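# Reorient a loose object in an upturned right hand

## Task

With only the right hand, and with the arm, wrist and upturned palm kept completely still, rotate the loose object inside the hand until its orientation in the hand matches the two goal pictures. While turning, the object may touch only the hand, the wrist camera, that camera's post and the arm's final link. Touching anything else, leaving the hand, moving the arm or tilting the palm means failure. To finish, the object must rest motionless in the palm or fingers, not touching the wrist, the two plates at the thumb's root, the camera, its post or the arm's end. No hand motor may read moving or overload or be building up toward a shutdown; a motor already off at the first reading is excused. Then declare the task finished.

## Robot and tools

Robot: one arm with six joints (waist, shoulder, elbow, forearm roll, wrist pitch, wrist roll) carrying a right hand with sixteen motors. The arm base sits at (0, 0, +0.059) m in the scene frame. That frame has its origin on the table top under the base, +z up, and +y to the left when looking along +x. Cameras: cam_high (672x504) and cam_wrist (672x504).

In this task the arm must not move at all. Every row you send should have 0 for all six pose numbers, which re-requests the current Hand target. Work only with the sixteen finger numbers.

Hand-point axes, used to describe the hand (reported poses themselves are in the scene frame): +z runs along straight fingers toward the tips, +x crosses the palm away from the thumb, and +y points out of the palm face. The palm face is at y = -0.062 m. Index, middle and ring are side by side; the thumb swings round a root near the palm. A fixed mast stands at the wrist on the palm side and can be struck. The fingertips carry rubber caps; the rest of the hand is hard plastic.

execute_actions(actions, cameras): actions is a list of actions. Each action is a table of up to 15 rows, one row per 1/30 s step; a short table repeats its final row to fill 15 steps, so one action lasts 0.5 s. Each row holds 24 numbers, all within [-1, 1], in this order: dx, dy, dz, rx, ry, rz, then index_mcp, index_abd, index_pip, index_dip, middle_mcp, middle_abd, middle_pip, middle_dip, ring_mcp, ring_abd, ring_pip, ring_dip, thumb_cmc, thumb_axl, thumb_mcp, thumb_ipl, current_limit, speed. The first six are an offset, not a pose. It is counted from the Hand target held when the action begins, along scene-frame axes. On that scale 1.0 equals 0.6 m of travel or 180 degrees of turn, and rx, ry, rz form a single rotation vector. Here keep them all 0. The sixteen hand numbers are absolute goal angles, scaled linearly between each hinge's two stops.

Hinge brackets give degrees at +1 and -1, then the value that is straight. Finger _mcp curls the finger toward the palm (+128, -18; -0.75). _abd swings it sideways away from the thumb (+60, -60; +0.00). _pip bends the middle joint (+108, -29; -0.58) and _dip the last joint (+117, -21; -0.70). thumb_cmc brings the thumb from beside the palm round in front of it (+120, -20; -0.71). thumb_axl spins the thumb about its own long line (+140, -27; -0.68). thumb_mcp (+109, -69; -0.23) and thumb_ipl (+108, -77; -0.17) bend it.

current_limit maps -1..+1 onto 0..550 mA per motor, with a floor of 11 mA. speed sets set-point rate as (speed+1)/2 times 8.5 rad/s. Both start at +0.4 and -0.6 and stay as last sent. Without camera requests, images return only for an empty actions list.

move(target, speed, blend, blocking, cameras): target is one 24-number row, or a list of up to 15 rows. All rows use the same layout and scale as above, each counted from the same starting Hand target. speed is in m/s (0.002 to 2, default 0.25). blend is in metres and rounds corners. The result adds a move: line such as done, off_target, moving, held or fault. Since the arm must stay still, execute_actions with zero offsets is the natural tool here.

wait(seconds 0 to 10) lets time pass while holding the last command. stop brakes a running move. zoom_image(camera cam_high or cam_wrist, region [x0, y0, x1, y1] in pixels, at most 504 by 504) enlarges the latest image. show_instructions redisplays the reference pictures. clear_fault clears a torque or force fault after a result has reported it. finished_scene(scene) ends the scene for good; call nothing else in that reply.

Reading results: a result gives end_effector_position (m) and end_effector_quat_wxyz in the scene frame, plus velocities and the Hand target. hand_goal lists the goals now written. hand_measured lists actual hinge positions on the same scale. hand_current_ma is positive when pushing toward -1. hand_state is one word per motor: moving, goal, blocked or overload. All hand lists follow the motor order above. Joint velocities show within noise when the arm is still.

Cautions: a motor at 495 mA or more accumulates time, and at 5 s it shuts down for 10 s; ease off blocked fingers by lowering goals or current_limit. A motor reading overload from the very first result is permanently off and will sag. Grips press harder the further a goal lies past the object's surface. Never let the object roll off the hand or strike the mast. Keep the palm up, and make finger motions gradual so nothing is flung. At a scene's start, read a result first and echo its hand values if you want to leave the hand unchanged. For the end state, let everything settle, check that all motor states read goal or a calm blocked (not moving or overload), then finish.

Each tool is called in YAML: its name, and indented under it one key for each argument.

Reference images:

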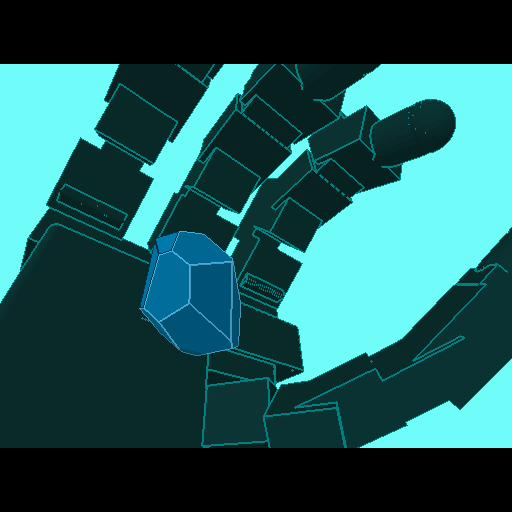

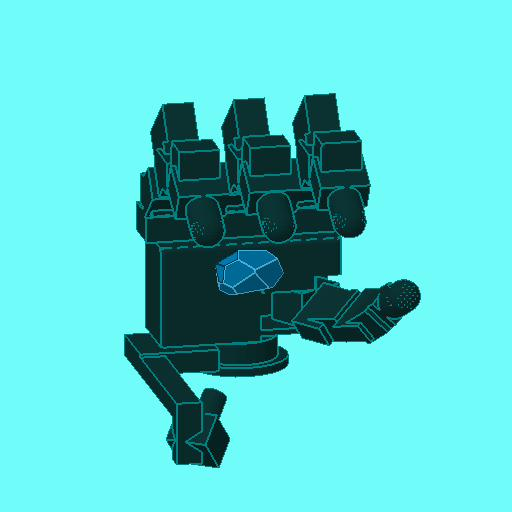

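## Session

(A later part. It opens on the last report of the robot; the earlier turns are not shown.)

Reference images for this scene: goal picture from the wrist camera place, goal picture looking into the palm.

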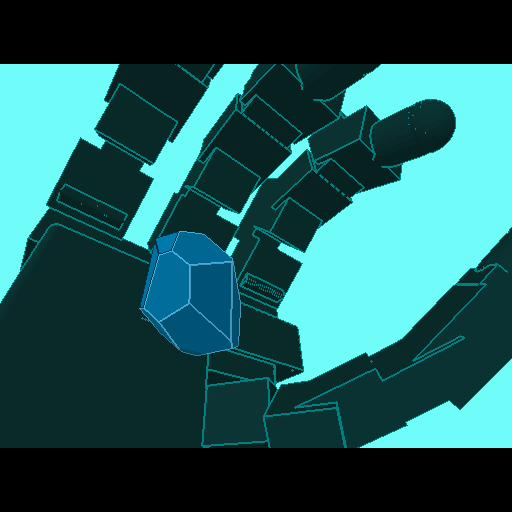

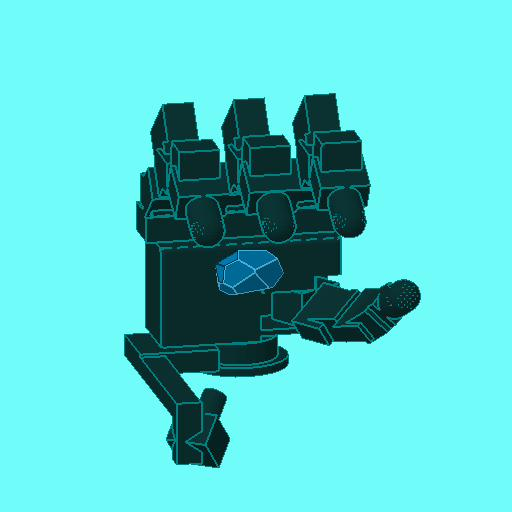

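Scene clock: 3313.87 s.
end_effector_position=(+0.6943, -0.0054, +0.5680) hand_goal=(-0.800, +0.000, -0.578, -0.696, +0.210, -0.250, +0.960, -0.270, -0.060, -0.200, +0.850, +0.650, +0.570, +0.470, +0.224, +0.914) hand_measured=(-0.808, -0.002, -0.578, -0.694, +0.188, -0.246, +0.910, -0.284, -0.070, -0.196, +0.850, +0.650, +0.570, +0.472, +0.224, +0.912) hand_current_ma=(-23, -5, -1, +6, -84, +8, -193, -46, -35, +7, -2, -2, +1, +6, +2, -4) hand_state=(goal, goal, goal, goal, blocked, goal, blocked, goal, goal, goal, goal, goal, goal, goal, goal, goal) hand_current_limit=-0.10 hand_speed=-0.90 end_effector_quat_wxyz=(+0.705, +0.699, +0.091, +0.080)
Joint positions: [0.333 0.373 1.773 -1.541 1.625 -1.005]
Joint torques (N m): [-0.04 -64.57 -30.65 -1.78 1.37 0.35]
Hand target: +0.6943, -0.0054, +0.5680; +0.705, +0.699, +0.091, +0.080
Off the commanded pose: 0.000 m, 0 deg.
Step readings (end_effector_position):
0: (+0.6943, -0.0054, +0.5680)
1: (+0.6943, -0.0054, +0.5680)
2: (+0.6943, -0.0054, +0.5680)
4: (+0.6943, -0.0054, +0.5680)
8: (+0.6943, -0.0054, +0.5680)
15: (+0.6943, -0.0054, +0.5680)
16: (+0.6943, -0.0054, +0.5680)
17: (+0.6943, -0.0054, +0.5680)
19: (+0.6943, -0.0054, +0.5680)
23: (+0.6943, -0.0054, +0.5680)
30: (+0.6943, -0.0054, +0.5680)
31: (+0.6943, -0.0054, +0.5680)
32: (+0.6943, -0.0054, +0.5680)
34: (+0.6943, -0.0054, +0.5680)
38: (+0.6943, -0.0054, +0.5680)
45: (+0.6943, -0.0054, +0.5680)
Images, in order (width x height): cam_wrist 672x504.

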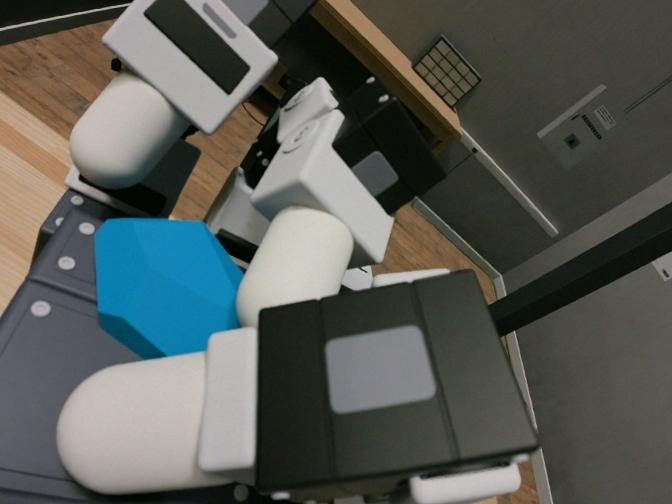

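zoom_image:
  camera: "cam_wrist"
  region: [80, 200, 280, 370]

Scaled by 2.520.

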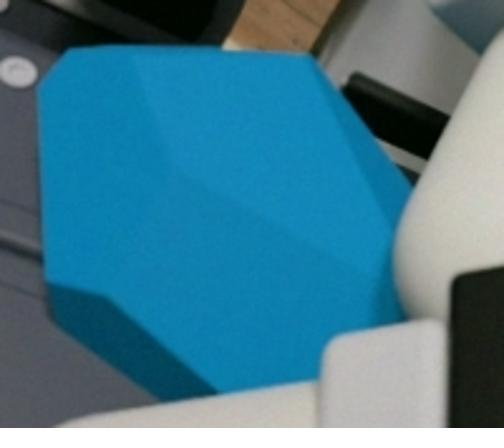

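execute_actions:
  actions:
    - [[0,0,0,0,0,0,-0.8,0,-0.578,-0.696,0.21,-0.1,0.96,-0.27,-0.06,-0.2,0.85,0.65,0.57,0.47,0.225,0.9135,-0.1,-0.9]]
    - [[0,0,0,0,0,0,-0.8,0,-0.578,-0.696,0.21,0.04,0.96,-0.27,-0.06,-0.2,0.85,0.65,0.57,0.47,0.225,0.9135,-0.1,-0.9]]
  cameras: ["cam_wrist"]

zoom_image:
  camera: "cam_wrist"
  region: [80, 200, 280, 370]

Scene clock: 3322.33 s.
end_effector_position=(+0.6943, -0.0054, +0.5680) hand_goal=(-0.800, +0.000, -0.578, -0.696, +0.210, +0.040, +0.960, -0.270, -0.060, -0.200, +0.850, +0.650, +0.570, +0.470, +0.224, +0.914) hand_measured=(-0.808, -0.002, -0.578, -0.694, +0.188, +0.032, +0.926, -0.284, -0.070, -0.196, +0.850, +0.650, +0.570, +0.472, +0.224, +0.912) hand_current_ma=(-23, -5, -1, +6, -84, -19, -125, -46, -35, +7, -2, -2, +1, +6, +2, -4) hand_state=(goal, goal, goal, goal, blocked, goal, blocked, goal, goal, goal, goal, goal, goal, goal, goal, goal) hand_current_limit=-0.10 hand_speed=-0.90 end_effector_quat_wxyz=(+0.705, +0.699, +0.091, +0.080)
Joint positions: [0.333 0.373 1.773 -1.541 1.625 -1.005]
Joint torques (N m): [0 -64.71 -30.77 -1.72 1.41 0.34]
Hand target: +0.6943, -0.0054, +0.5680; +0.705, +0.699, +0.091, +0.080
Off the commanded pose: 0.000 m, 0 deg.
Step readings (end_effector_position):
0: (+0.6943, -0.0054, +0.5680)
1: (+0.6943, -0.0054, +0.5680)
2: (+0.6943, -0.0054, +0.5680)
4: (+0.6943, -0.0054, +0.5680)
8: (+0.6943, -0.0054, +0.5680)
15: (+0.6943, -0.0054, +0.5680)
16: (+0.6943, -0.0054, +0.5680)
17: (+0.6943, -0.0054, +0.5680)
19: (+0.6943, -0.0054, +0.5680)
23: (+0.6943, -0.0054, +0.5680)
30: (+0.6943, -0.0054, +0.5680)
Images, in order (width x height): cam_wrist 672x504.

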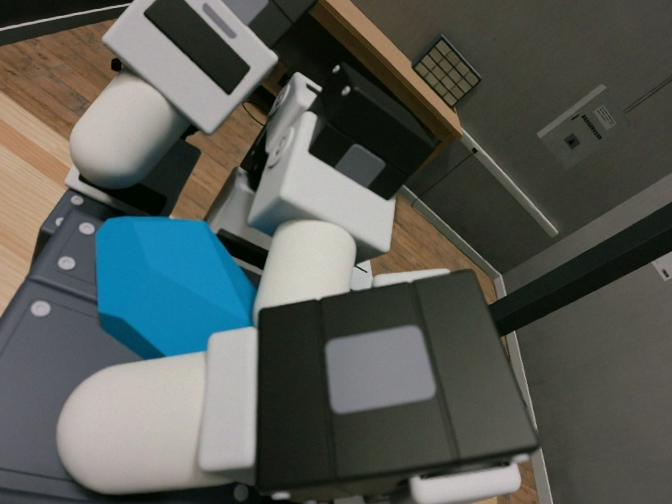

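Scaled by 2.520.

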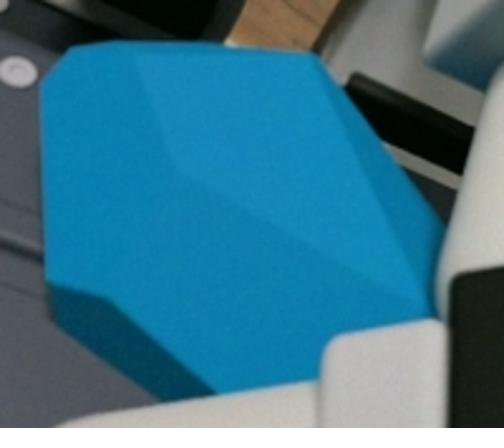

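execute_actions:
  actions:
    - [[0,0,0,0,0,0,-0.8,0,-0.578,-0.696,0.24,0.0,0.4,0.1,-0.06,-0.2,0.85,0.65,0.57,0.47,0.225,0.9135,0.1,-0.65]]
    - [[0,0,0,0,0,0,-0.8,0,-0.578,-0.696,0.15,-0.1,-0.15,0.8,-0.06,0.1,0.85,0.65,0.57,0.46,0.225,0.9135,0.1,-0.55]]
    - [[0,0,0,0,0,0,-0.8,0,-0.578,-0.696,-0.07,-0.2,0.4,0.97,-0.06,0.5,0.902,0.59,0.57,0.44,0.225,0.9135,0.1,-0.55]]
    - [[0,0,0,0,0,0,-0.8,0,-0.578,-0.696,-0.02,-0.2,0.789,0.65,-0.03,0.5,0.902,0.55,0.57,0.42,0.225,0.9135,0.1,-0.65]]
    - [[0,0,0,0,0,0,-0.8,0,-0.578,-0.696,0.035,-0.2,0.789,0.59,-0.03,0.5,0.902,0.55,0.57,0.39,0.225,0.9135,-0.1,-0.85]]
  cameras: ["cam_wrist"]

zoom_image:
  camera: "cam_wrist"
  region: [80, 200, 280, 370]

Scene clock: 3338.37 s.
end_effector_position=(+0.6943, -0.0054, +0.5680) hand_goal=(-0.800, +0.000, -0.578, -0.696, +0.034, -0.200, +0.788, +0.590, -0.030, +0.500, +0.902, +0.550, +0.570, +0.390, +0.224, +0.914) hand_measured=(-0.808, -0.002, -0.578, -0.694, +0.026, -0.198, +0.788, +0.592, -0.040, +0.498, +0.902, +0.554, +0.570, +0.392, +0.224, +0.912) hand_current_ma=(-23, -5, -1, +6, -26, +5, -2, +8, -32, -6, -2, +8, +1, +6, +2, -4) hand_state=(goal, goal, goal, goal, goal, goal, goal, goal, goal, goal, goal, goal, goal, goal, goal, goal) hand_current_limit=-0.10 hand_speed=-0.85 end_effector_quat_wxyz=(+0.705, +0.699, +0.091, +0.080)
Joint positions: [0.333 0.373 1.773 -1.541 1.625 -1.005]
Joint torques (N m): [-0.06 -64.58 -30.79 -1.75 1.38 0.35]
Hand target: +0.6943, -0.0054, +0.5680; +0.705, +0.699, +0.091, +0.080
Off the commanded pose: 0.000 m, 0 deg.
Step readings (end_effector_position):
0: (+0.6943, -0.0054, +0.5680)
1: (+0.6943, -0.0054, +0.5680)
2: (+0.6943, -0.0054, +0.5680)
4: (+0.6943, -0.0054, +0.5680)
8: (+0.6943, -0.0054, +0.5680)
15: (+0.6943, -0.0054, +0.5680)
16: (+0.6943, -0.0054, +0.5680)
17: (+0.6943, -0.0054, +0.5680)
19: (+0.6943, -0.0054, +0.5680)
23: (+0.6943, -0.0054, +0.5680)
30: (+0.6943, -0.0054, +0.5680)
31: (+0.6943, -0.0054, +0.5680)
32: (+0.6943, -0.0054, +0.5680)
34: (+0.6943, -0.0054, +0.5680)
38: (+0.6943, -0.0054, +0.5680)
45: (+0.6943, -0.0054, +0.5680)
46: (+0.6943, -0.0054, +0.5680)
47: (+0.6943, -0.0054, +0.5680)
49: (+0.6943, -0.0054, +0.5680)
53: (+0.6943, -0.0054, +0.5680)
60: (+0.6943, -0.0054, +0.5680)
61: (+0.6943, -0.0054, +0.5680)
62: (+0.6943, -0.0054, +0.5680)
64: (+0.6943, -0.0054, +0.5680)
68: (+0.6943, -0.0054, +0.5680)
75: (+0.6943, -0.0054, +0.5680)
Images, in order (width x height): cam_wrist 672x504.

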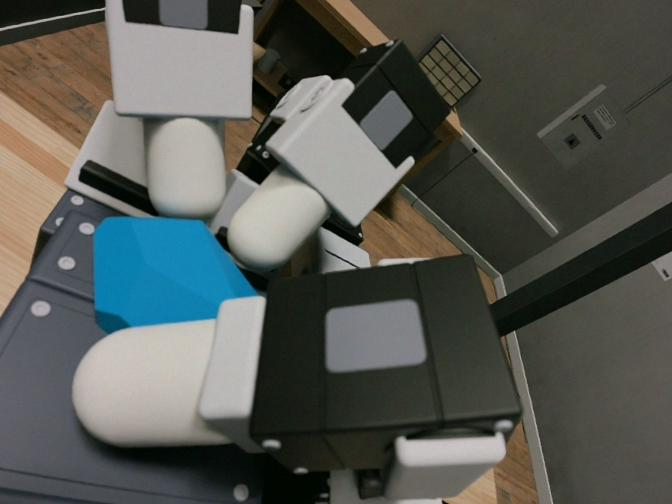

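Scaled by 2.520.

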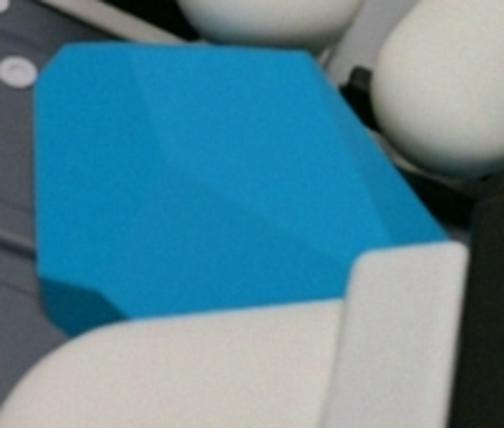

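execute_actions:
  actions:
    - [[0,0,0,0,0,0,-0.8,0,-0.578,-0.696,0.0,-0.2,0.789,0.62,-0.06,-0.3,0.761,0.722,0.57,0.43,0.225,0.9135,0.1,-0.6]]
    - [[0,0,0,0,0,0,-0.8,0,-0.578,-0.696,0.0,-0.2,0.789,0.62,0.108,-0.6,0.879,0.426,0.57,0.43,0.225,0.9135,0.1,-0.65]]
    - [[0,0,0,0,0,0,-0.8,0,-0.578,-0.696,0.0,-0.2,0.789,0.62,0.24,-0.6,0.81,0.35,0.57,0.43,0.225,0.9135,0.0,-0.75]]
    - [[0,0,0,0,0,0,-0.8,0,-0.578,-0.696,0.0,-0.2,0.789,0.62,0.381,-0.6,0.731,0.284,0.57,0.43,0.225,0.9135,0.0,-0.8]]
    - [[0,0,0,0,0,0,-0.8,0,-0.578,-0.696,0.0,-0.2,0.789,0.62,0.468,-0.6,0.65,0.272,0.57,0.43,0.225,0.9135,0.0,-0.8]]
    - [[0,0,0,0,0,0,-0.8,0,-0.578,-0.696,0.0,-0.2,0.789,0.62,0.473,-0.35,0.593,0.325,0.57,0.43,0.225,0.9135,0.0,-0.85]]
  cameras: ["cam_wrist"]

Scene clock: 3367.57 s.
end_effector_position=(+0.6943, -0.0054, +0.5680) hand_goal=(-0.800, +0.000, -0.578, -0.696, +0.000, -0.200, +0.788, +0.620, +0.472, -0.350, +0.592, +0.324, +0.570, +0.430, +0.224, +0.914) hand_measured=(-0.808, -0.002, -0.578, -0.694, +0.000, -0.202, +0.790, +0.618, +0.470, -0.358, +0.594, +0.322, +0.570, +0.428, +0.224, +0.912) hand_current_ma=(-23, -5, -1, +6, -2, -6, +3, -5, -4, -23, +7, -6, +1, -6, +2, -4) hand_state=(goal, goal, goal, goal, goal, goal, goal, goal, goal, goal, goal, goal, goal, goal, goal, goal) hand_current_limit=0.00 hand_speed=-0.85 end_effector_quat_wxyz=(+0.705, +0.699, +0.091, +0.080)
Joint positions: [0.333 0.373 1.773 -1.541 1.625 -1.005]
Joint torques (N m): [-0.39 -64.45 -30.72 -1.71 1.36 0.34]
Hand target: +0.6943, -0.0054, +0.5680; +0.705, +0.699, +0.091, +0.080
Off the commanded pose: 0.000 m, 0 deg.
Step readings (end_effector_position):
0: (+0.6943, -0.0054, +0.5680)
1: (+0.6943, -0.0054, +0.5680)
2: (+0.6943, -0.0054, +0.5680)
4: (+0.6943, -0.0054, +0.5680)
8: (+0.6943, -0.0054, +0.5680)
15: (+0.6943, -0.0054, +0.5680)
16: (+0.6943, -0.0054, +0.5680)
17: (+0.6943, -0.0054, +0.5680)
19: (+0.6943, -0.0054, +0.5680)
23: (+0.6943, -0.0054, +0.5680)
30: (+0.6943, -0.0054, +0.5680)
31: (+0.6943, -0.0054, +0.5680)
32: (+0.6943, -0.0054, +0.5680)
34: (+0.6943, -0.0054, +0.5680)
38: (+0.6943, -0.0054, +0.5680)
45: (+0.6943, -0.0054, +0.5680)
46: (+0.6943, -0.0054, +0.5680)
47: (+0.6943, -0.0054, +0.5680)
49: (+0.6943, -0.0054, +0.5680)
53: (+0.6943, -0.0054, +0.5680)
60: (+0.6943, -0.0054, +0.5680)
61: (+0.6943, -0.0054, +0.5680)
62: (+0.6943, -0.0054, +0.5680)
64: (+0.6943, -0.0054, +0.5680)
68: (+0.6943, -0.0054, +0.5680)
75: (+0.6943, -0.0054, +0.5680)
76: (+0.6943, -0.0054, +0.5680)
77: (+0.6943, -0.0054, +0.5680)
79: (+0.6943, -0.0054, +0.5680)
83: (+0.6943, -0.0054, +0.5680)
90: (+0.6943, -0.0054, +0.5680)
Images, in order (width x height): cam_wrist 672x504.

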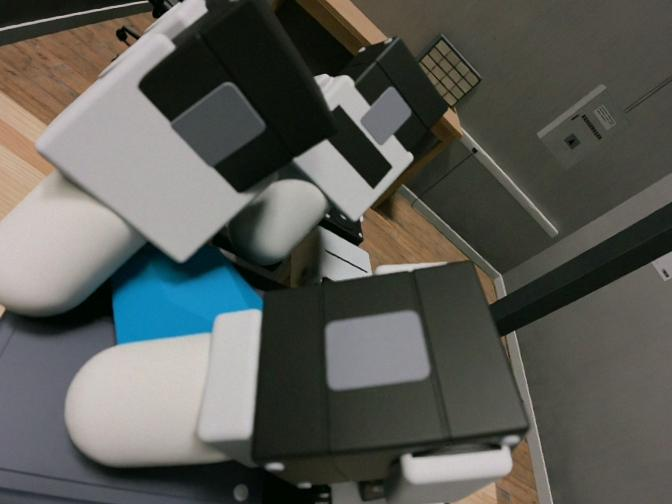

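execute_actions:
  actions:
    - [[0,0,0,0,0,0,-0.8,0,-0.578,-0.696,0.0,-0.2,0.789,0.62,0.478,-0.16,0.549,0.362,0.57,0.43,0.225,0.9135,0.0,-0.88]]
  cameras: ["cam_wrist"]

zoom_image:
  camera: "cam_wrist"
  region: [80, 220, 280, 360]

Scene clock: 3371.27 s.
end_effector_position=(+0.6943, -0.0054, +0.5680) hand_goal=(-0.800, +0.000, -0.578, -0.696, +0.000, -0.200, +0.788, +0.620, +0.478, -0.160, +0.548, +0.362, +0.570, +0.430, +0.224, +0.914) hand_measured=(-0.808, -0.002, -0.578, -0.694, +0.000, -0.202, +0.790, +0.618, +0.476, -0.164, +0.554, +0.360, +0.570, +0.428, +0.224, +0.912) hand_current_ma=(-23, -5, -1, +6, -2, -6, +3, -5, -4, -10, +18, -6, +1, -6, +2, -4) hand_state=(goal, goal, goal, goal, goal, goal, goal, goal, goal, goal, goal, goal, goal, goal, goal, goal) hand_current_limit=0.00 hand_speed=-0.88 end_effector_quat_wxyz=(+0.705, +0.699, +0.091, +0.080)
Joint positions: [0.333 0.373 1.773 -1.541 1.625 -1.005]
Joint torques (N m): [-0.28 -64.71 -30.78 -1.75 1.37 0.32]
Hand target: +0.6943, -0.0054, +0.5680; +0.705, +0.699, +0.091, +0.080
Off the commanded pose: 0.000 m, 0 deg.
Step readings (end_effector_position):
0: (+0.6943, -0.0054, +0.5680)
1: (+0.6943, -0.0054, +0.5680)
2: (+0.6943, -0.0054, +0.5680)
4: (+0.6943, -0.0054, +0.5680)
8: (+0.6943, -0.0054, +0.5680)
15: (+0.6943, -0.0054, +0.5680)
Images, in order (width x height): cam_wrist 672x504.

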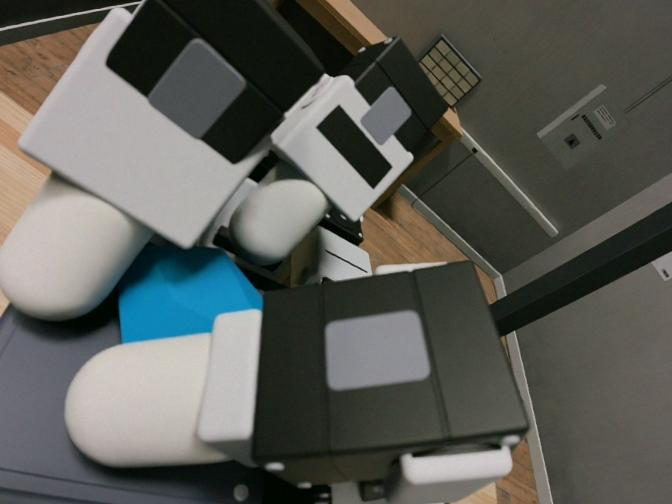

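Scaled by 2.520.

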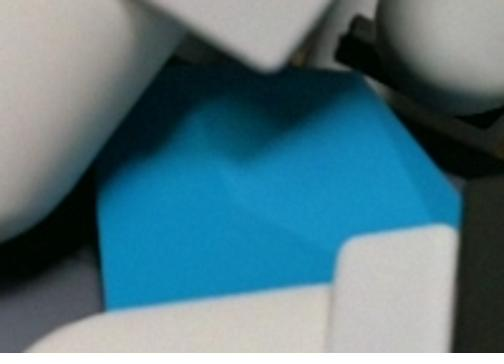

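execute_actions:
  actions:
    - [[0,0,0,0,0,0,-0.8,0,-0.578,-0.696,0.0,-0.2,0.789,0.62,0.473,-0.4,0.593,0.325,0.57,0.43,0.225,0.9135,0.1,-0.75]]
    - [[0,0,0,0,0,0,-0.8,0,-0.578,-0.696,0.0,-0.2,0.789,0.62,0.381,-0.6,0.731,0.284,0.57,0.43,0.225,0.9135,0.1,-0.7]]
    - [[0,0,0,0,0,0,-0.8,0,-0.578,-0.696,0.0,-0.2,0.789,0.62,0.24,-0.6,0.81,0.35,0.57,0.42,0.225,0.9135,0.1,-0.65]]
    - [[0,0,0,0,0,0,-0.8,0,-0.578,-0.696,0.0,-0.2,0.789,0.62,0.108,-0.6,0.879,0.426,0.57,0.42,0.225,0.9135,0.1,-0.65]]
    - [[0,0,0,0,0,0,-0.8,0,-0.578,-0.696,0.0,-0.2,0.789,0.62,-0.06,-0.4,0.761,0.722,0.57,0.41,0.225,0.9135,0.1,-0.65]]
    - [[0,0,0,0,0,0,-0.8,0,-0.578,-0.696,0.0,-0.2,0.789,0.62,-0.07,0.4,0.88,0.62,0.57,0.4,0.225,0.9135,0.0,-0.7]]
  cameras: ["cam_wrist"]

zoom_image:
  camera: "cam_wrist"
  region: [80, 200, 280, 370]

Scene clock: 3381.60 s.
end_effector_position=(+0.6943, -0.0054, +0.5680) hand_goal=(-0.800, +0.000, -0.578, -0.696, +0.000, -0.200, +0.788, +0.620, -0.070, +0.400, +0.880, +0.620, +0.570, +0.400, +0.224, +0.914) hand_measured=(-0.808, -0.002, -0.578, -0.694, -0.008, -0.202, +0.790, +0.620, -0.072, +0.398, +0.880, +0.624, +0.570, +0.402, +0.224, +0.912) hand_current_ma=(-23, -5, -1, +6, -29, -6, +3, -1, -3, -6, -2, +8, +1, +9, +2, -4) hand_state=(goal, goal, goal, goal, goal, goal, goal, goal, goal, goal, goal, goal, goal, goal, goal, goal) hand_current_limit=0.00 hand_speed=-0.70 end_effector_quat_wxyz=(+0.705, +0.699, +0.091, +0.080)
Joint positions: [0.333 0.373 1.773 -1.541 1.625 -1.005]
Joint torques (N m): [-0.23 -64.56 -30.73 -1.76 1.34 0.32]
Hand target: +0.6943, -0.0054, +0.5680; +0.705, +0.699, +0.091, +0.080
Off the commanded pose: 0.000 m, 0 deg.
Step readings (end_effector_position):
0: (+0.6943, -0.0054, +0.5680)
1: (+0.6943, -0.0054, +0.5680)
2: (+0.6943, -0.0054, +0.5680)
4: (+0.6943, -0.0054, +0.5680)
8: (+0.6943, -0.0054, +0.5680)
15: (+0.6943, -0.0054, +0.5680)
16: (+0.6943, -0.0054, +0.5680)
17: (+0.6943, -0.0054, +0.5680)
19: (+0.6943, -0.0054, +0.5680)
23: (+0.6943, -0.0054, +0.5680)
30: (+0.6943, -0.0054, +0.5680)
31: (+0.6943, -0.0054, +0.5680)
32: (+0.6943, -0.0054, +0.5680)
34: (+0.6943, -0.0054, +0.5680)
38: (+0.6943, -0.0054, +0.5680)
45: (+0.6943, -0.0054, +0.5680)
46: (+0.6943, -0.0054, +0.5680)
47: (+0.6943, -0.0054, +0.5680)
49: (+0.6943, -0.0054, +0.5680)
53: (+0.6943, -0.0054, +0.5680)
60: (+0.6943, -0.0054, +0.5680)
61: (+0.6943, -0.0054, +0.5680)
62: (+0.6943, -0.0054, +0.5680)
64: (+0.6943, -0.0054, +0.5680)
68: (+0.6943, -0.0054, +0.5680)
75: (+0.6943, -0.0054, +0.5680)
76: (+0.6943, -0.0054, +0.5680)
77: (+0.6943, -0.0054, +0.5680)
79: (+0.6943, -0.0054, +0.5680)
83: (+0.6943, -0.0054, +0.5680)
90: (+0.6943, -0.0054, +0.5680)
Images, in order (width x height): cam_wrist 672x504.

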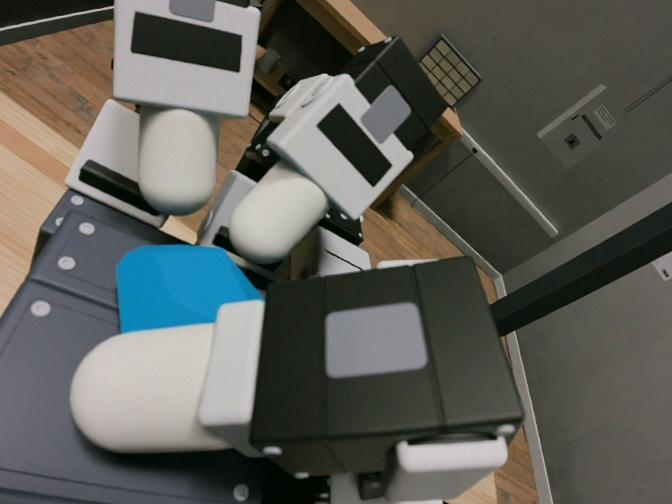

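Scaled by 2.520.

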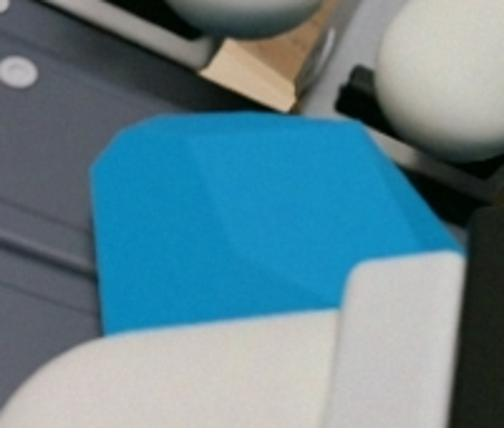

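execute_actions:
  actions:
    - [[0,0,0,0,0,0,-0.8,0,-0.578,-0.696,0.0,-0.2,0.789,0.62,0.063,0.5,0.9,0.454,0.57,0.395,0.225,0.9135,-0.1,-0.75]]
    - [[0,0,0,0,0,0,-0.8,0,-0.578,-0.696,0.0,-0.2,0.789,0.62,0.151,0.55,0.866,0.394,0.57,0.37,0.225,0.9135,-0.1,-0.83]]
    - [[0,0,0,0,0,0,-0.8,0,-0.578,-0.696,0.0,-0.2,0.789,0.62,0.13,0.55,0.875,0.41,0.57,0.35,0.225,0.9135,-0.1,-0.87]]
    - [[0,0,0,0,0,0,-0.8,0,-0.578,-0.696,0.0,-0.2,0.789,0.62,0.1,0.55,0.887,0.433,0.57,0.335,0.225,0.9135,-0.1,-0.87]]
  cameras: ["cam_wrist"]

zoom_image:
  camera: "cam_wrist"
  region: [80, 200, 280, 370]

Scene clock: 3401.00 s.
end_effector_position=(+0.6943, -0.0054, +0.5680) hand_goal=(-0.800, +0.000, -0.578, -0.696, +0.000, -0.200, +0.788, +0.620, +0.100, +0.550, +0.886, +0.432, +0.570, +0.334, +0.224, +0.914) hand_measured=(-0.808, -0.002, -0.578, -0.694, -0.008, -0.202, +0.790, +0.620, +0.084, +0.556, +0.890, +0.444, +0.570, +0.386, +0.224, +0.914) hand_current_ma=(-23, -5, -1, +6, -29, -6, +3, -1, -56, +17, +8, +35, +1, +247, +2, -2) hand_state=(goal, goal, goal, goal, goal, goal, goal, goal, goal, goal, goal, goal, goal, blocked, goal, goal) hand_current_limit=-0.10 hand_speed=-0.87 end_effector_quat_wxyz=(+0.705, +0.699, +0.091, +0.080)
Joint positions: [0.333 0.373 1.773 -1.541 1.625 -1.005]
Joint torques (N m): [-0.42 -64.53 -30.73 -1.76 1.37 0.34]
Hand target: +0.6943, -0.0054, +0.5680; +0.705, +0.699, +0.091, +0.080
Off the commanded pose: 0.000 m, 0 deg.
Step readings (end_effector_position):
0: (+0.6943, -0.0054, +0.5680)
1: (+0.6943, -0.0054, +0.5680)
2: (+0.6943, -0.0054, +0.5680)
4: (+0.6943, -0.0054, +0.5680)
8: (+0.6943, -0.0054, +0.5680)
15: (+0.6943, -0.0054, +0.5680)
16: (+0.6943, -0.0054, +0.5680)
17: (+0.6943, -0.0054, +0.5680)
19: (+0.6943, -0.0054, +0.5680)
23: (+0.6943, -0.0054, +0.5680)
30: (+0.6943, -0.0054, +0.5680)
31: (+0.6943, -0.0054, +0.5680)
32: (+0.6943, -0.0054, +0.5680)
34: (+0.6943, -0.0054, +0.5680)
38: (+0.6943, -0.0054, +0.5680)
45: (+0.6943, -0.0054, +0.5680)
46: (+0.6943, -0.0054, +0.5680)
47: (+0.6943, -0.0054, +0.5680)
49: (+0.6943, -0.0054, +0.5680)
53: (+0.6943, -0.0054, +0.5680)
60: (+0.6943, -0.0054, +0.5680)
Images, in order (width x height): cam_wrist 672x504.

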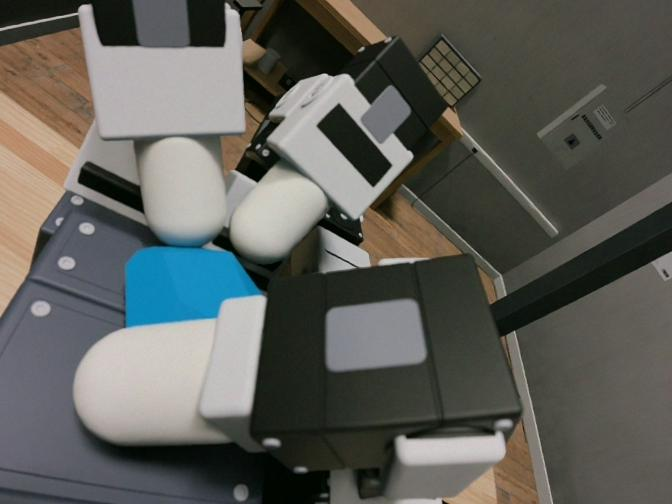

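Scaled by 2.520.

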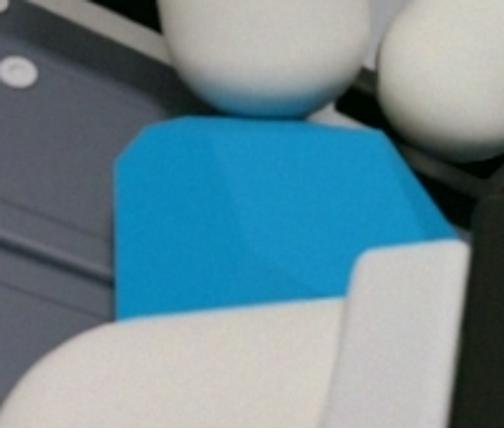

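execute_actions:
  actions:
    - [[0,0,0,0,0,0,-0.8,0,-0.578,-0.696,0.0,-0.2,0.789,0.62,0.151,0.55,0.866,0.394,0.57,0.43,0.225,0.9135,-0.1,-0.83]]
    - [[0,0,0,0,0,0,-0.8,0,-0.578,-0.696,0.0,-0.2,0.789,0.62,0.207,0.55,0.858,0.342,0.57,0.43,0.225,0.9135,-0.1,-0.87]]
    - [[0,0,0,0,0,0,-0.8,0,-0.578,-0.696,0.0,-0.2,0.789,0.62,0.25,0.55,0.834,0.32,0.57,0.43,0.225,0.9135,-0.1,-0.87]]
  cameras: ["cam_wrist"]

zoom_image:
  camera: "cam_wrist"
  region: [80, 200, 280, 370]

Scene clock: 3446.93 s.
end_effector_position=(+0.6943, -0.0054, +0.5680) hand_goal=(-0.800, +0.000, -0.578, -0.696, +0.000, -0.200, +0.788, +0.620, +0.250, +0.550, +0.834, +0.320, +0.570, +0.430, +0.224, +0.914) hand_measured=(-0.808, -0.002, -0.578, -0.694, -0.008, -0.202, +0.790, +0.620, +0.166, +0.558, +0.864, +0.374, +0.570, +0.460, +0.224, +0.914) hand_current_ma=(-23, -5, -1, +6, -29, -6, +3, -1, -248, +19, +105, +210, +0, +131, +2, -2) hand_state=(goal, goal, goal, goal, goal, goal, goal, goal, blocked, goal, blocked, blocked, goal, blocked, goal, goal) hand_current_limit=-0.10 hand_speed=-0.87 end_effector_quat_wxyz=(+0.705, +0.699, +0.091, +0.080)
Joint positions: [0.333 0.373 1.773 -1.541 1.625 -1.005]
Joint torques (N m): [-0.08 -64.64 -30.72 -1.78 1.36 0.35]
Hand target: +0.6943, -0.0054, +0.5680; +0.705, +0.699, +0.091, +0.080
Off the commanded pose: 0.000 m, 0 deg.
Step readings (end_effector_position):
0: (+0.6943, -0.0054, +0.5680)
1: (+0.6943, -0.0054, +0.5680)
2: (+0.6943, -0.0054, +0.5680)
4: (+0.6943, -0.0054, +0.5680)
8: (+0.6943, -0.0054, +0.5680)
15: (+0.6943, -0.0054, +0.5680)
16: (+0.6943, -0.0054, +0.5680)
17: (+0.6943, -0.0054, +0.5680)
19: (+0.6943, -0.0054, +0.5680)
23: (+0.6943, -0.0054, +0.5680)
30: (+0.6943, -0.0054, +0.5680)
31: (+0.6943, -0.0054, +0.5680)
32: (+0.6943, -0.0054, +0.5680)
34: (+0.6943, -0.0054, +0.5680)
38: (+0.6943, -0.0054, +0.5680)
45: (+0.6943, -0.0054, +0.5680)
Images, in order (width x height): cam_wrist 672x504.

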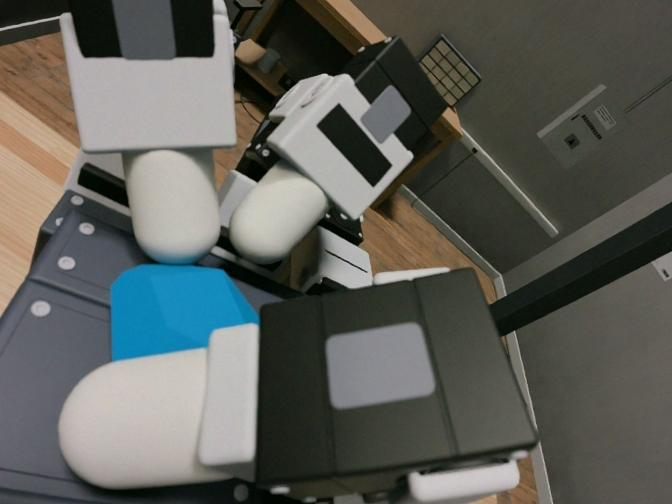

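Scaled by 2.520.

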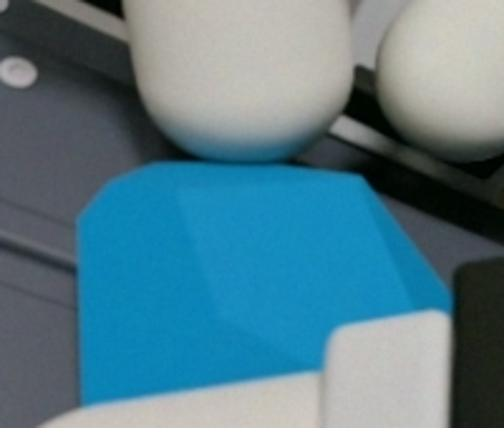

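execute_actions:
  actions:
    - [[0,0,0,0,0,0,-0.8,0,-0.578,-0.696,-0.07,0,0.4,0.97,0.13,0.55,0.875,0.41,0.57,0.48,0.225,0.9135,0.1,-0.6]]
    - [[0,0,0,0,0,0,-0.8,0,-0.578,-0.696,0.1,0.2,-0.15,0.8,-0.03,0.3,0.8,0.6,0.57,0.48,0.225,0.9135,0.1,-0.5]]
    - [[0,0,0,0,0,0,-0.8,0,-0.578,-0.696,0.45,0.2,-0.15,0.2,-0.07,0,0.4,0.97,0.57,0.48,0.225,0.9135,0.1,-0.5]]
    - [[0,0,0,0,0,0,-0.8,0,-0.578,-0.696,0.48,0.2,0.3,0.135,0.0,-0.2,0.0,0.9,0.57,0.48,0.225,0.9135,0.1,-0.6]]
    - [[0,0,0,0,0,0,-0.8,0,-0.578,-0.696,0.48,0.2,0.51,0.135,0.15,-0.2,-0.3,0.7,0.57,0.48,0.225,0.9135,-0.1,-0.8]]
  cameras: ["cam_wrist"]

Scene clock: 3472.60 s.
end_effector_position=(+0.6943, -0.0054, +0.5680) hand_goal=(-0.800, +0.000, -0.578, -0.696, +0.480, +0.200, +0.510, +0.134, +0.150, -0.200, -0.300, +0.700, +0.570, +0.480, +0.224, +0.914) hand_measured=(-0.808, -0.002, -0.578, -0.694, +0.446, +0.184, +0.004, +0.108, +0.138, -0.168, -0.300, +0.704, +0.560, +0.480, +0.228, +0.914) hand_current_ma=(-23, -5, -1, +6, -134, -43, -248, -92, -39, +101, -1, +12, -34, +0, +16, -1) hand_state=(goal, goal, goal, goal, blocked, goal, blocked, blocked, goal, blocked, goal, goal, goal, goal, goal, goal) hand_current_limit=-0.10 hand_speed=-0.80 end_effector_quat_wxyz=(+0.705, +0.699, +0.091, +0.080)
Joint positions: [0.333 0.373 1.773 -1.541 1.625 -1.005]
Joint torques (N m): [-0.3 -64.64 -30.75 -1.73 1.37 0.36]
Hand target: +0.6943, -0.0054, +0.5680; +0.705, +0.699, +0.091, +0.080
Off the commanded pose: 0.000 m, 0 deg.
Step readings (end_effector_position):
0: (+0.6943, -0.0054, +0.5680)
1: (+0.6943, -0.0054, +0.5680)
2: (+0.6943, -0.0054, +0.5680)
4: (+0.6943, -0.0054, +0.5680)
8: (+0.6943, -0.0054, +0.5680)
15: (+0.6943, -0.0054, +0.5680)
16: (+0.6943, -0.0054, +0.5680)
17: (+0.6943, -0.0054, +0.5680)
19: (+0.6943, -0.0054, +0.5680)
23: (+0.6943, -0.0054, +0.5680)
30: (+0.6943, -0.0054, +0.5680)
31: (+0.6943, -0.0054, +0.5680)
32: (+0.6943, -0.0054, +0.5680)
34: (+0.6943, -0.0054, +0.5680)
38: (+0.6943, -0.0054, +0.5680)
45: (+0.6943, -0.0054, +0.5680)
46: (+0.6943, -0.0054, +0.5680)
47: (+0.6943, -0.0054, +0.5680)
49: (+0.6943, -0.0054, +0.5680)
53: (+0.6943, -0.0054, +0.5680)
60: (+0.6943, -0.0054, +0.5680)
61: (+0.6943, -0.0054, +0.5680)
62: (+0.6943, -0.0054, +0.5680)
64: (+0.6943, -0.0054, +0.5680)
68: (+0.6943, -0.0054, +0.5680)
75: (+0.6943, -0.0054, +0.5680)
Images, in order (width x height): cam_wrist 672x504.

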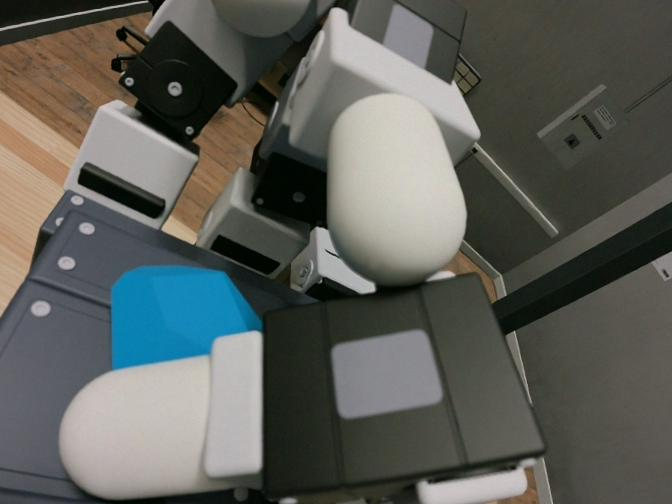

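execute_actions:
  actions:
    - [[0,0,0,0,0,0,-0.8,0,-0.578,-0.696,0.4,0.2,-0.25,0.135,0.15,-0.2,-0.3,0.7,0.57,0.48,0.225,0.9135,0.1,-0.65]]
    - [[0,0,0,0,0,0,-0.8,0,-0.578,-0.696,0.35,0.2,-0.3,0.135,0.15,-0.2,-0.3,0.7,0.57,0.48,0.1,0.9135,0.1,-0.6]]
    - [[0,0,0,0,0,0,-0.8,0,-0.578,-0.696,0.35,0.2,-0.3,0.135,0.15,0,-0.3,0.7,0.57,0.5,-0.1,0.8,0.1,-0.6]]
    - [[0,0,0,0,0,0,-0.8,0,-0.578,-0.696,0.48,0.2,-0.2,0.135,0.15,0.1,-0.3,0.7,0.57,0.5,-0.23,0.5,0.1,-0.6]]
    - [[0,0,0,0,0,0,-0.8,0,-0.578,-0.696,0.48,0.2,0.3,0.135,0.15,0.1,-0.3,0.7,0.57,0.5,-0.23,0.5,0.1,-0.6]]
    - [[0,0,0,0,0,0,-0.8,0,-0.578,-0.696,0.48,0.2,0.51,0.135,0.15,0.1,-0.3,0.7,0.57,0.5,-0.23,0.5,-0.1,-0.8]]
  cameras: ["cam_wrist"]

Scene clock: 3486.13 s.
end_effector_position=(+0.6943, -0.0054, +0.5680) hand_goal=(-0.800, +0.000, -0.578, -0.696, +0.480, +0.200, +0.510, +0.134, +0.150, +0.100, -0.300, +0.700, +0.570, +0.500, -0.230, +0.500) hand_measured=(-0.808, -0.002, -0.578, -0.694, +0.460, +0.198, +0.444, +0.118, +0.138, +0.098, -0.302, +0.700, +0.572, +0.498, -0.226, +0.504) hand_current_ma=(-23, -5, -1, +6, -73, -4, -247, -55, -38, -6, -7, +1, +2, -6, +15, +13) hand_state=(goal, goal, goal, goal, blocked, goal, blocked, goal, goal, goal, goal, goal, goal, goal, goal, goal) hand_current_limit=-0.10 hand_speed=-0.80 end_effector_quat_wxyz=(+0.705, +0.699, +0.091, +0.080)
Joint positions: [0.333 0.373 1.773 -1.541 1.625 -1.005]
Joint torques (N m): [-0.07 -64.54 -30.85 -1.75 1.38 0.31]
Hand target: +0.6943, -0.0054, +0.5680; +0.705, +0.699, +0.091, +0.080
Off the commanded pose: 0.000 m, 0 deg.
Step readings (end_effector_position):
0: (+0.6943, -0.0054, +0.5680)
1: (+0.6943, -0.0054, +0.5680)
2: (+0.6943, -0.0054, +0.5680)
4: (+0.6943, -0.0054, +0.5680)
8: (+0.6943, -0.0054, +0.5680)
15: (+0.6943, -0.0054, +0.5680)
16: (+0.6943, -0.0054, +0.5680)
17: (+0.6943, -0.0054, +0.5680)
19: (+0.6943, -0.0054, +0.5680)
23: (+0.6943, -0.0054, +0.5680)
30: (+0.6943, -0.0054, +0.5680)
31: (+0.6943, -0.0054, +0.5680)
32: (+0.6943, -0.0054, +0.5680)
34: (+0.6943, -0.0054, +0.5680)
38: (+0.6943, -0.0054, +0.5680)
45: (+0.6943, -0.0054, +0.5680)
46: (+0.6943, -0.0054, +0.5680)
47: (+0.6943, -0.0054, +0.5680)
49: (+0.6943, -0.0054, +0.5680)
53: (+0.6943, -0.0054, +0.5680)
60: (+0.6943, -0.0054, +0.5680)
61: (+0.6943, -0.0054, +0.5680)
62: (+0.6943, -0.0054, +0.5680)
64: (+0.6943, -0.0054, +0.5680)
68: (+0.6943, -0.0054, +0.5680)
75: (+0.6943, -0.0054, +0.5680)
76: (+0.6943, -0.0054, +0.5680)
77: (+0.6943, -0.0054, +0.5680)
79: (+0.6943, -0.0054, +0.5680)
83: (+0.6943, -0.0054, +0.5680)
90: (+0.6943, -0.0054, +0.5680)
Images, in order (width x height): cam_wrist 672x504.

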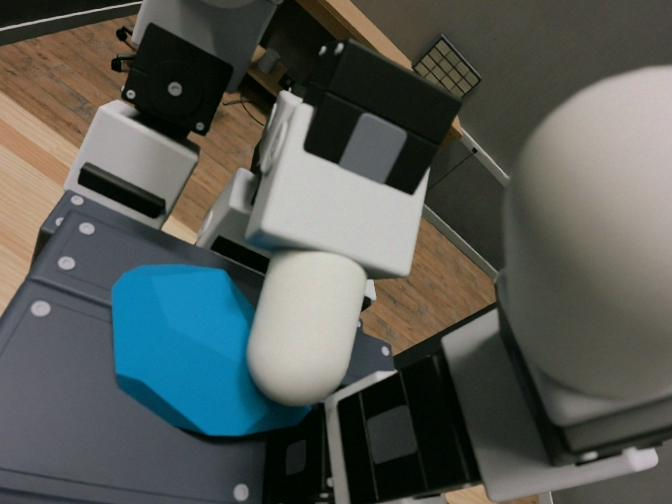

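execute_actions:
  actions:
    - [[0,0,0,0,0,0,-0.8,0,-0.578,-0.696,0.448,0.2,0.56,0.135,0.15,0.1,-0.3,0.7,0.57,0.5,-0.23,0.5,-0.1,-0.87]]
    - [[0,0,0,0,0,0,-0.8,0,-0.578,-0.696,0.41,0.2,0.59,0.14,0.15,0.1,-0.3,0.7,0.57,0.5,-0.23,0.5,-0.1,-0.87]]
    - [[0,0,0,0,0,0,-0.8,0,-0.578,-0.696,0.377,0.2,0.62,0.145,0.15,0.1,-0.3,0.7,0.57,0.5,-0.23,0.5,-0.1,-0.87]]
  cameras: ["cam_wrist"]

Scene clock: 3492.50 s.
end_effector_position=(+0.6943, -0.0054, +0.5680) hand_goal=(-0.800, +0.000, -0.578, -0.696, +0.376, +0.200, +0.620, +0.144, +0.150, +0.100, -0.300, +0.700, +0.570, +0.500, -0.230, +0.500) hand_measured=(-0.808, -0.002, -0.578, -0.694, +0.358, +0.198, +0.548, +0.118, +0.138, +0.098, -0.302, +0.700, +0.572, +0.498, -0.226, +0.504) hand_current_ma=(-23, -5, -1, +6, -65, -4, -248, -94, -38, -6, -7, +1, +2, -6, +15, +13) hand_state=(goal, goal, goal, goal, goal, goal, blocked, blocked, goal, goal, goal, goal, goal, goal, goal, goal) hand_current_limit=-0.10 hand_speed=-0.87 end_effector_quat_wxyz=(+0.705, +0.699, +0.091, +0.080)
Joint positions: [0.333 0.373 1.773 -1.541 1.625 -1.005]
Joint torques (N m): [-0.12 -64.65 -30.78 -1.73 1.35 0.35]
Hand target: +0.6943, -0.0054, +0.5680; +0.705, +0.699, +0.091, +0.080
Off the commanded pose: 0.000 m, 0 deg.
Step readings (end_effector_position):
0: (+0.6943, -0.0054, +0.5680)
1: (+0.6943, -0.0054, +0.5680)
2: (+0.6943, -0.0054, +0.5680)
4: (+0.6943, -0.0054, +0.5680)
8: (+0.6943, -0.0054, +0.5680)
15: (+0.6943, -0.0054, +0.5680)
16: (+0.6943, -0.0054, +0.5680)
17: (+0.6943, -0.0054, +0.5680)
19: (+0.6943, -0.0054, +0.5680)
23: (+0.6943, -0.0054, +0.5680)
30: (+0.6943, -0.0054, +0.5680)
31: (+0.6943, -0.0054, +0.5680)
32: (+0.6943, -0.0054, +0.5680)
34: (+0.6943, -0.0054, +0.5680)
38: (+0.6943, -0.0054, +0.5680)
45: (+0.6943, -0.0054, +0.5680)
Images, in order (width x height): cam_wrist 672x504.

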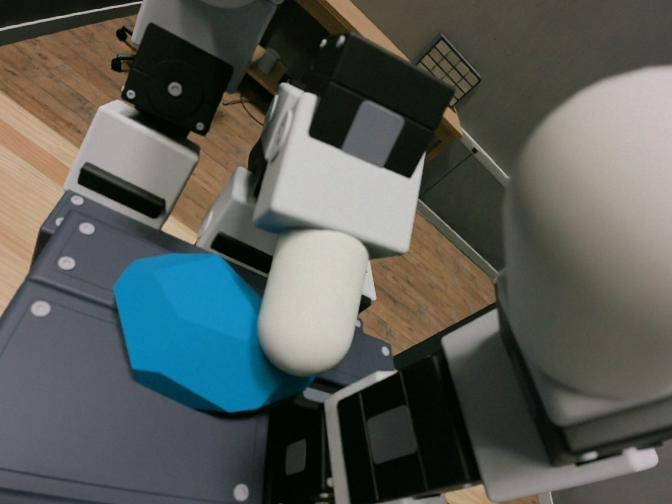

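execute_actions:
  actions:
    - [[0,0,0,0,0,0,-0.8,0,-0.578,-0.696,0.34,0.2,0.65,0.155,0.15,0.1,-0.3,0.7,0.57,0.5,-0.23,0.5,-0.1,-0.87]]
  cameras: ["cam_wrist"]

zoom_image:
  camera: "cam_wrist"
  region: [90, 230, 330, 430]

Scene clock: 3496.07 s.
end_effector_position=(+0.6943, -0.0054, +0.5680) hand_goal=(-0.800, +0.000, -0.578, -0.696, +0.340, +0.200, +0.650, +0.154, +0.150, +0.100, -0.300, +0.700, +0.570, +0.500, -0.230, +0.500) hand_measured=(-0.808, -0.002, -0.578, -0.694, +0.322, +0.198, +0.578, +0.122, +0.138, +0.098, -0.302, +0.700, +0.572, +0.498, -0.226, +0.504) hand_current_ma=(-23, -5, -1, +6, -63, -4, -248, -115, -38, -6, -7, +1, +2, -6, +15, +13) hand_state=(goal, goal, goal, goal, goal, goal, blocked, blocked, goal, goal, goal, goal, goal, goal, goal, goal) hand_current_limit=-0.10 hand_speed=-0.87 end_effector_quat_wxyz=(+0.705, +0.699, +0.091, +0.080)
Joint positions: [0.333 0.373 1.773 -1.541 1.625 -1.005]
Joint torques (N m): [-0.29 -64.55 -30.73 -1.79 1.37 0.32]
Hand target: +0.6943, -0.0054, +0.5680; +0.705, +0.699, +0.091, +0.080
Off the commanded pose: 0.000 m, 0 deg.
Step readings (end_effector_position):
0: (+0.6943, -0.0054, +0.5680)
1: (+0.6943, -0.0054, +0.5680)
2: (+0.6943, -0.0054, +0.5680)
4: (+0.6943, -0.0054, +0.5680)
8: (+0.6943, -0.0054, +0.5680)
15: (+0.6943, -0.0054, +0.5680)
Images, in order (width x height): cam_wrist 672x504.

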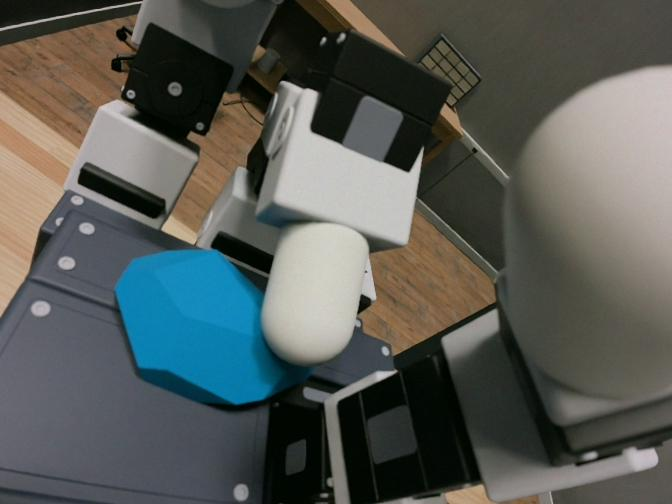

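Scaled by 2.100.

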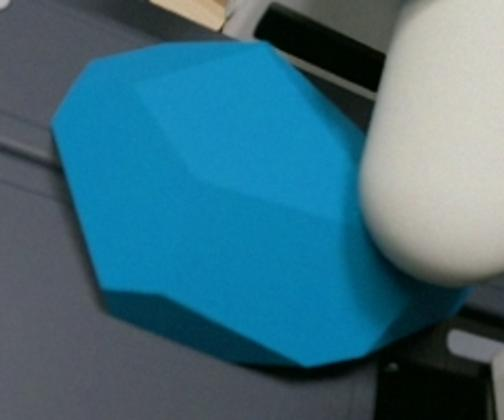

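execute_actions:
  actions:
    - [[0,0,0,0,0,0,-0.8,0,-0.578,-0.696,0.305,0.1,0.68,0.167,0.15,0.1,-0.3,0.7,0.57,0.5,-0.23,0.5,-0.1,-0.87]]
    - [[0,0,0,0,0,0,-0.8,0,-0.578,-0.696,0.305,0.1,0.4,0.1,0.15,0.1,-0.3,0.7,0.57,0.48,-0.23,0.5,0,-0.75]]
    - [[0,0,0,0,0,0,-0.8,0,-0.578,-0.696,0.2,-0.1,-0.15,0.8,0.15,0.1,-0.3,0.7,0.57,0.46,-0.1,0.9135,0.1,-0.55]]
    - [[0,0,0,0,0,0,-0.8,0,-0.578,-0.696,-0.07,-0.2,0.4,0.97,0.05,0.2,-0.1,0.9,0.57,0.46,0.1,0.9135,0.1,-0.55]]
    - [[0,0,0,0,0,0,-0.8,0,-0.578,-0.696,-0.02,-0.2,0.789,0.65,-0.07,0.3,0.5,0.97,0.57,0.46,0.225,0.9135,0.1,-0.55]]
  cameras: ["cam_wrist"]

zoom_image:
  camera: "cam_wrist"
  region: [90, 220, 330, 400]

Scene clock: 3508.50 s.
end_effector_position=(+0.6943, -0.0054, +0.5680) hand_goal=(-0.800, +0.000, -0.578, -0.696, -0.020, -0.200, +0.788, +0.650, -0.070, +0.300, +0.500, +0.970, +0.570, +0.460, +0.224, +0.914) hand_measured=(-0.808, -0.002, -0.578, -0.694, -0.030, -0.198, +0.788, +0.652, -0.072, +0.298, +0.498, +0.968, +0.572, +0.462, +0.224, +0.914) hand_current_ma=(-23, -5, -1, +6, -29, +5, -2, +8, -8, -5, -3, -6, +3, +6, +2, -3) hand_state=(goal, goal, goal, goal, goal, goal, goal, goal, goal, goal, goal, goal, goal, goal, goal, goal) hand_current_limit=0.10 hand_speed=-0.55 end_effector_quat_wxyz=(+0.705, +0.699, +0.091, +0.080)
Joint positions: [0.333 0.373 1.773 -1.541 1.625 -1.005]
Joint torques (N m): [-0.12 -64.45 -30.67 -1.78 1.37 0.34]
Hand target: +0.6943, -0.0054, +0.5680; +0.705, +0.699, +0.091, +0.080
Off the commanded pose: 0.000 m, 0 deg.
Step readings (end_effector_position):
0: (+0.6943, -0.0054, +0.5680)
1: (+0.6943, -0.0054, +0.5680)
2: (+0.6943, -0.0054, +0.5680)
4: (+0.6943, -0.0054, +0.5680)
8: (+0.6943, -0.0054, +0.5680)
15: (+0.6943, -0.0054, +0.5680)
16: (+0.6943, -0.0054, +0.5680)
17: (+0.6943, -0.0054, +0.5680)
19: (+0.6943, -0.0054, +0.5680)
23: (+0.6943, -0.0054, +0.5680)
30: (+0.6943, -0.0054, +0.5680)
31: (+0.6943, -0.0054, +0.5680)
32: (+0.6943, -0.0054, +0.5680)
34: (+0.6943, -0.0054, +0.5680)
38: (+0.6943, -0.0054, +0.5680)
45: (+0.6943, -0.0054, +0.5680)
46: (+0.6943, -0.0054, +0.5680)
47: (+0.6943, -0.0054, +0.5680)
49: (+0.6943, -0.0054, +0.5680)
53: (+0.6943, -0.0054, +0.5680)
60: (+0.6943, -0.0054, +0.5680)
61: (+0.6943, -0.0054, +0.5680)
62: (+0.6943, -0.0054, +0.5680)
64: (+0.6943, -0.0054, +0.5680)
68: (+0.6943, -0.0054, +0.5680)
75: (+0.6943, -0.0054, +0.5680)
Images, in order (width x height): cam_wrist 672x504.

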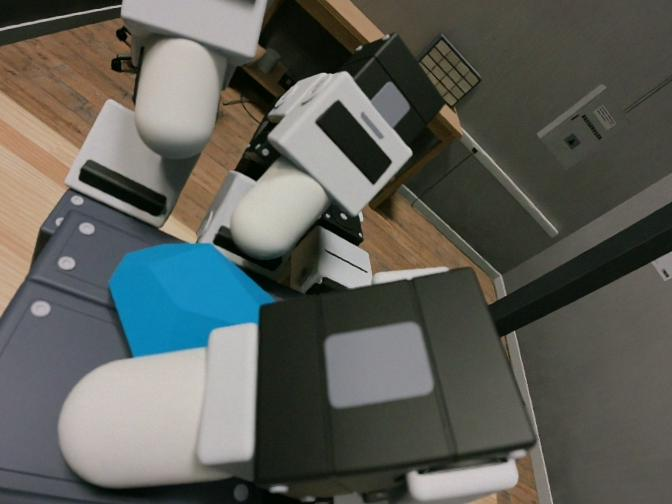

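Scaled by 2.100.

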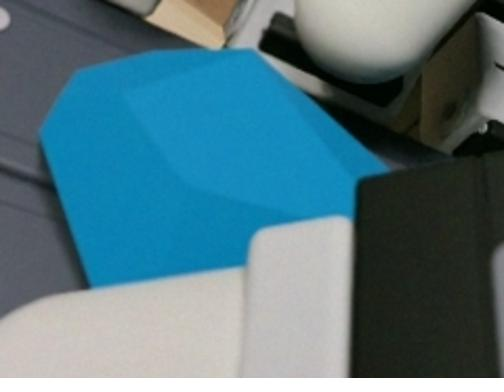

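execute_actions:
  actions:
    - [[0,0,0,0,0,0,-0.8,0,-0.578,-0.696,-0.02,-0.2,0.789,0.65,-0.093,0.5,0.873,0.645,0.57,0.42,0.225,0.9135,-0.1,-0.75]]
    - [[0,0,0,0,0,0,-0.8,0,-0.578,-0.696,-0.02,-0.2,0.789,0.65,-0.093,0.5,0.873,0.645,0.57,0.395,0.225,0.9135,-0.1,-0.85]]
  cameras: ["cam_wrist"]

zoom_image:
  camera: "cam_wrist"
  region: [90, 220, 330, 400]

Scene clock: 3517.93 s.
end_effector_position=(+0.6943, -0.0054, +0.5680) hand_goal=(-0.800, +0.000, -0.578, -0.696, -0.020, -0.200, +0.788, +0.650, -0.094, +0.500, +0.872, +0.644, +0.570, +0.394, +0.224, +0.914) hand_measured=(-0.808, -0.002, -0.578, -0.694, -0.030, -0.198, +0.788, +0.652, -0.096, +0.498, +0.872, +0.648, +0.572, +0.396, +0.224, +0.914) hand_current_ma=(-23, -5, -1, +6, -29, +5, -2, +8, -5, -6, -2, +8, +3, +9, +2, -3) hand_state=(goal, goal, goal, goal, goal, goal, goal, goal, goal, goal, goal, goal, goal, goal, goal, goal) hand_current_limit=-0.10 hand_speed=-0.85 end_effector_quat_wxyz=(+0.705, +0.699, +0.091, +0.080)
Joint positions: [0.333 0.373 1.773 -1.541 1.625 -1.005]
Joint torques (N m): [0.01 -64.53 -30.68 -1.79 1.38 0.33]
Hand target: +0.6943, -0.0054, +0.5680; +0.705, +0.699, +0.091, +0.080
Off the commanded pose: 0.000 m, 0 deg.
Step readings (end_effector_position):
0: (+0.6943, -0.0054, +0.5680)
1: (+0.6943, -0.0054, +0.5680)
2: (+0.6943, -0.0054, +0.5680)
4: (+0.6943, -0.0054, +0.5680)
8: (+0.6943, -0.0054, +0.5680)
15: (+0.6943, -0.0054, +0.5680)
16: (+0.6943, -0.0054, +0.5680)
17: (+0.6943, -0.0054, +0.5680)
19: (+0.6943, -0.0054, +0.5680)
23: (+0.6943, -0.0054, +0.5680)
30: (+0.6943, -0.0054, +0.5680)
Images, in order (width x height): cam_wrist 672x504.

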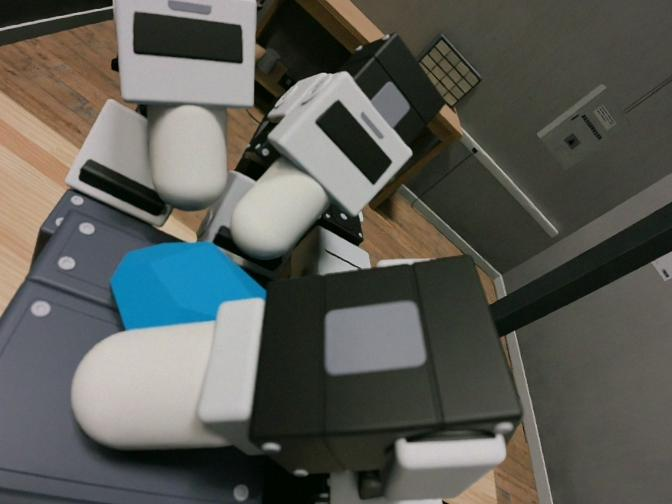

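Scaled by 2.100.

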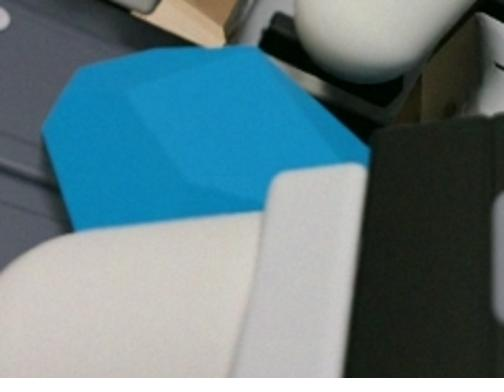

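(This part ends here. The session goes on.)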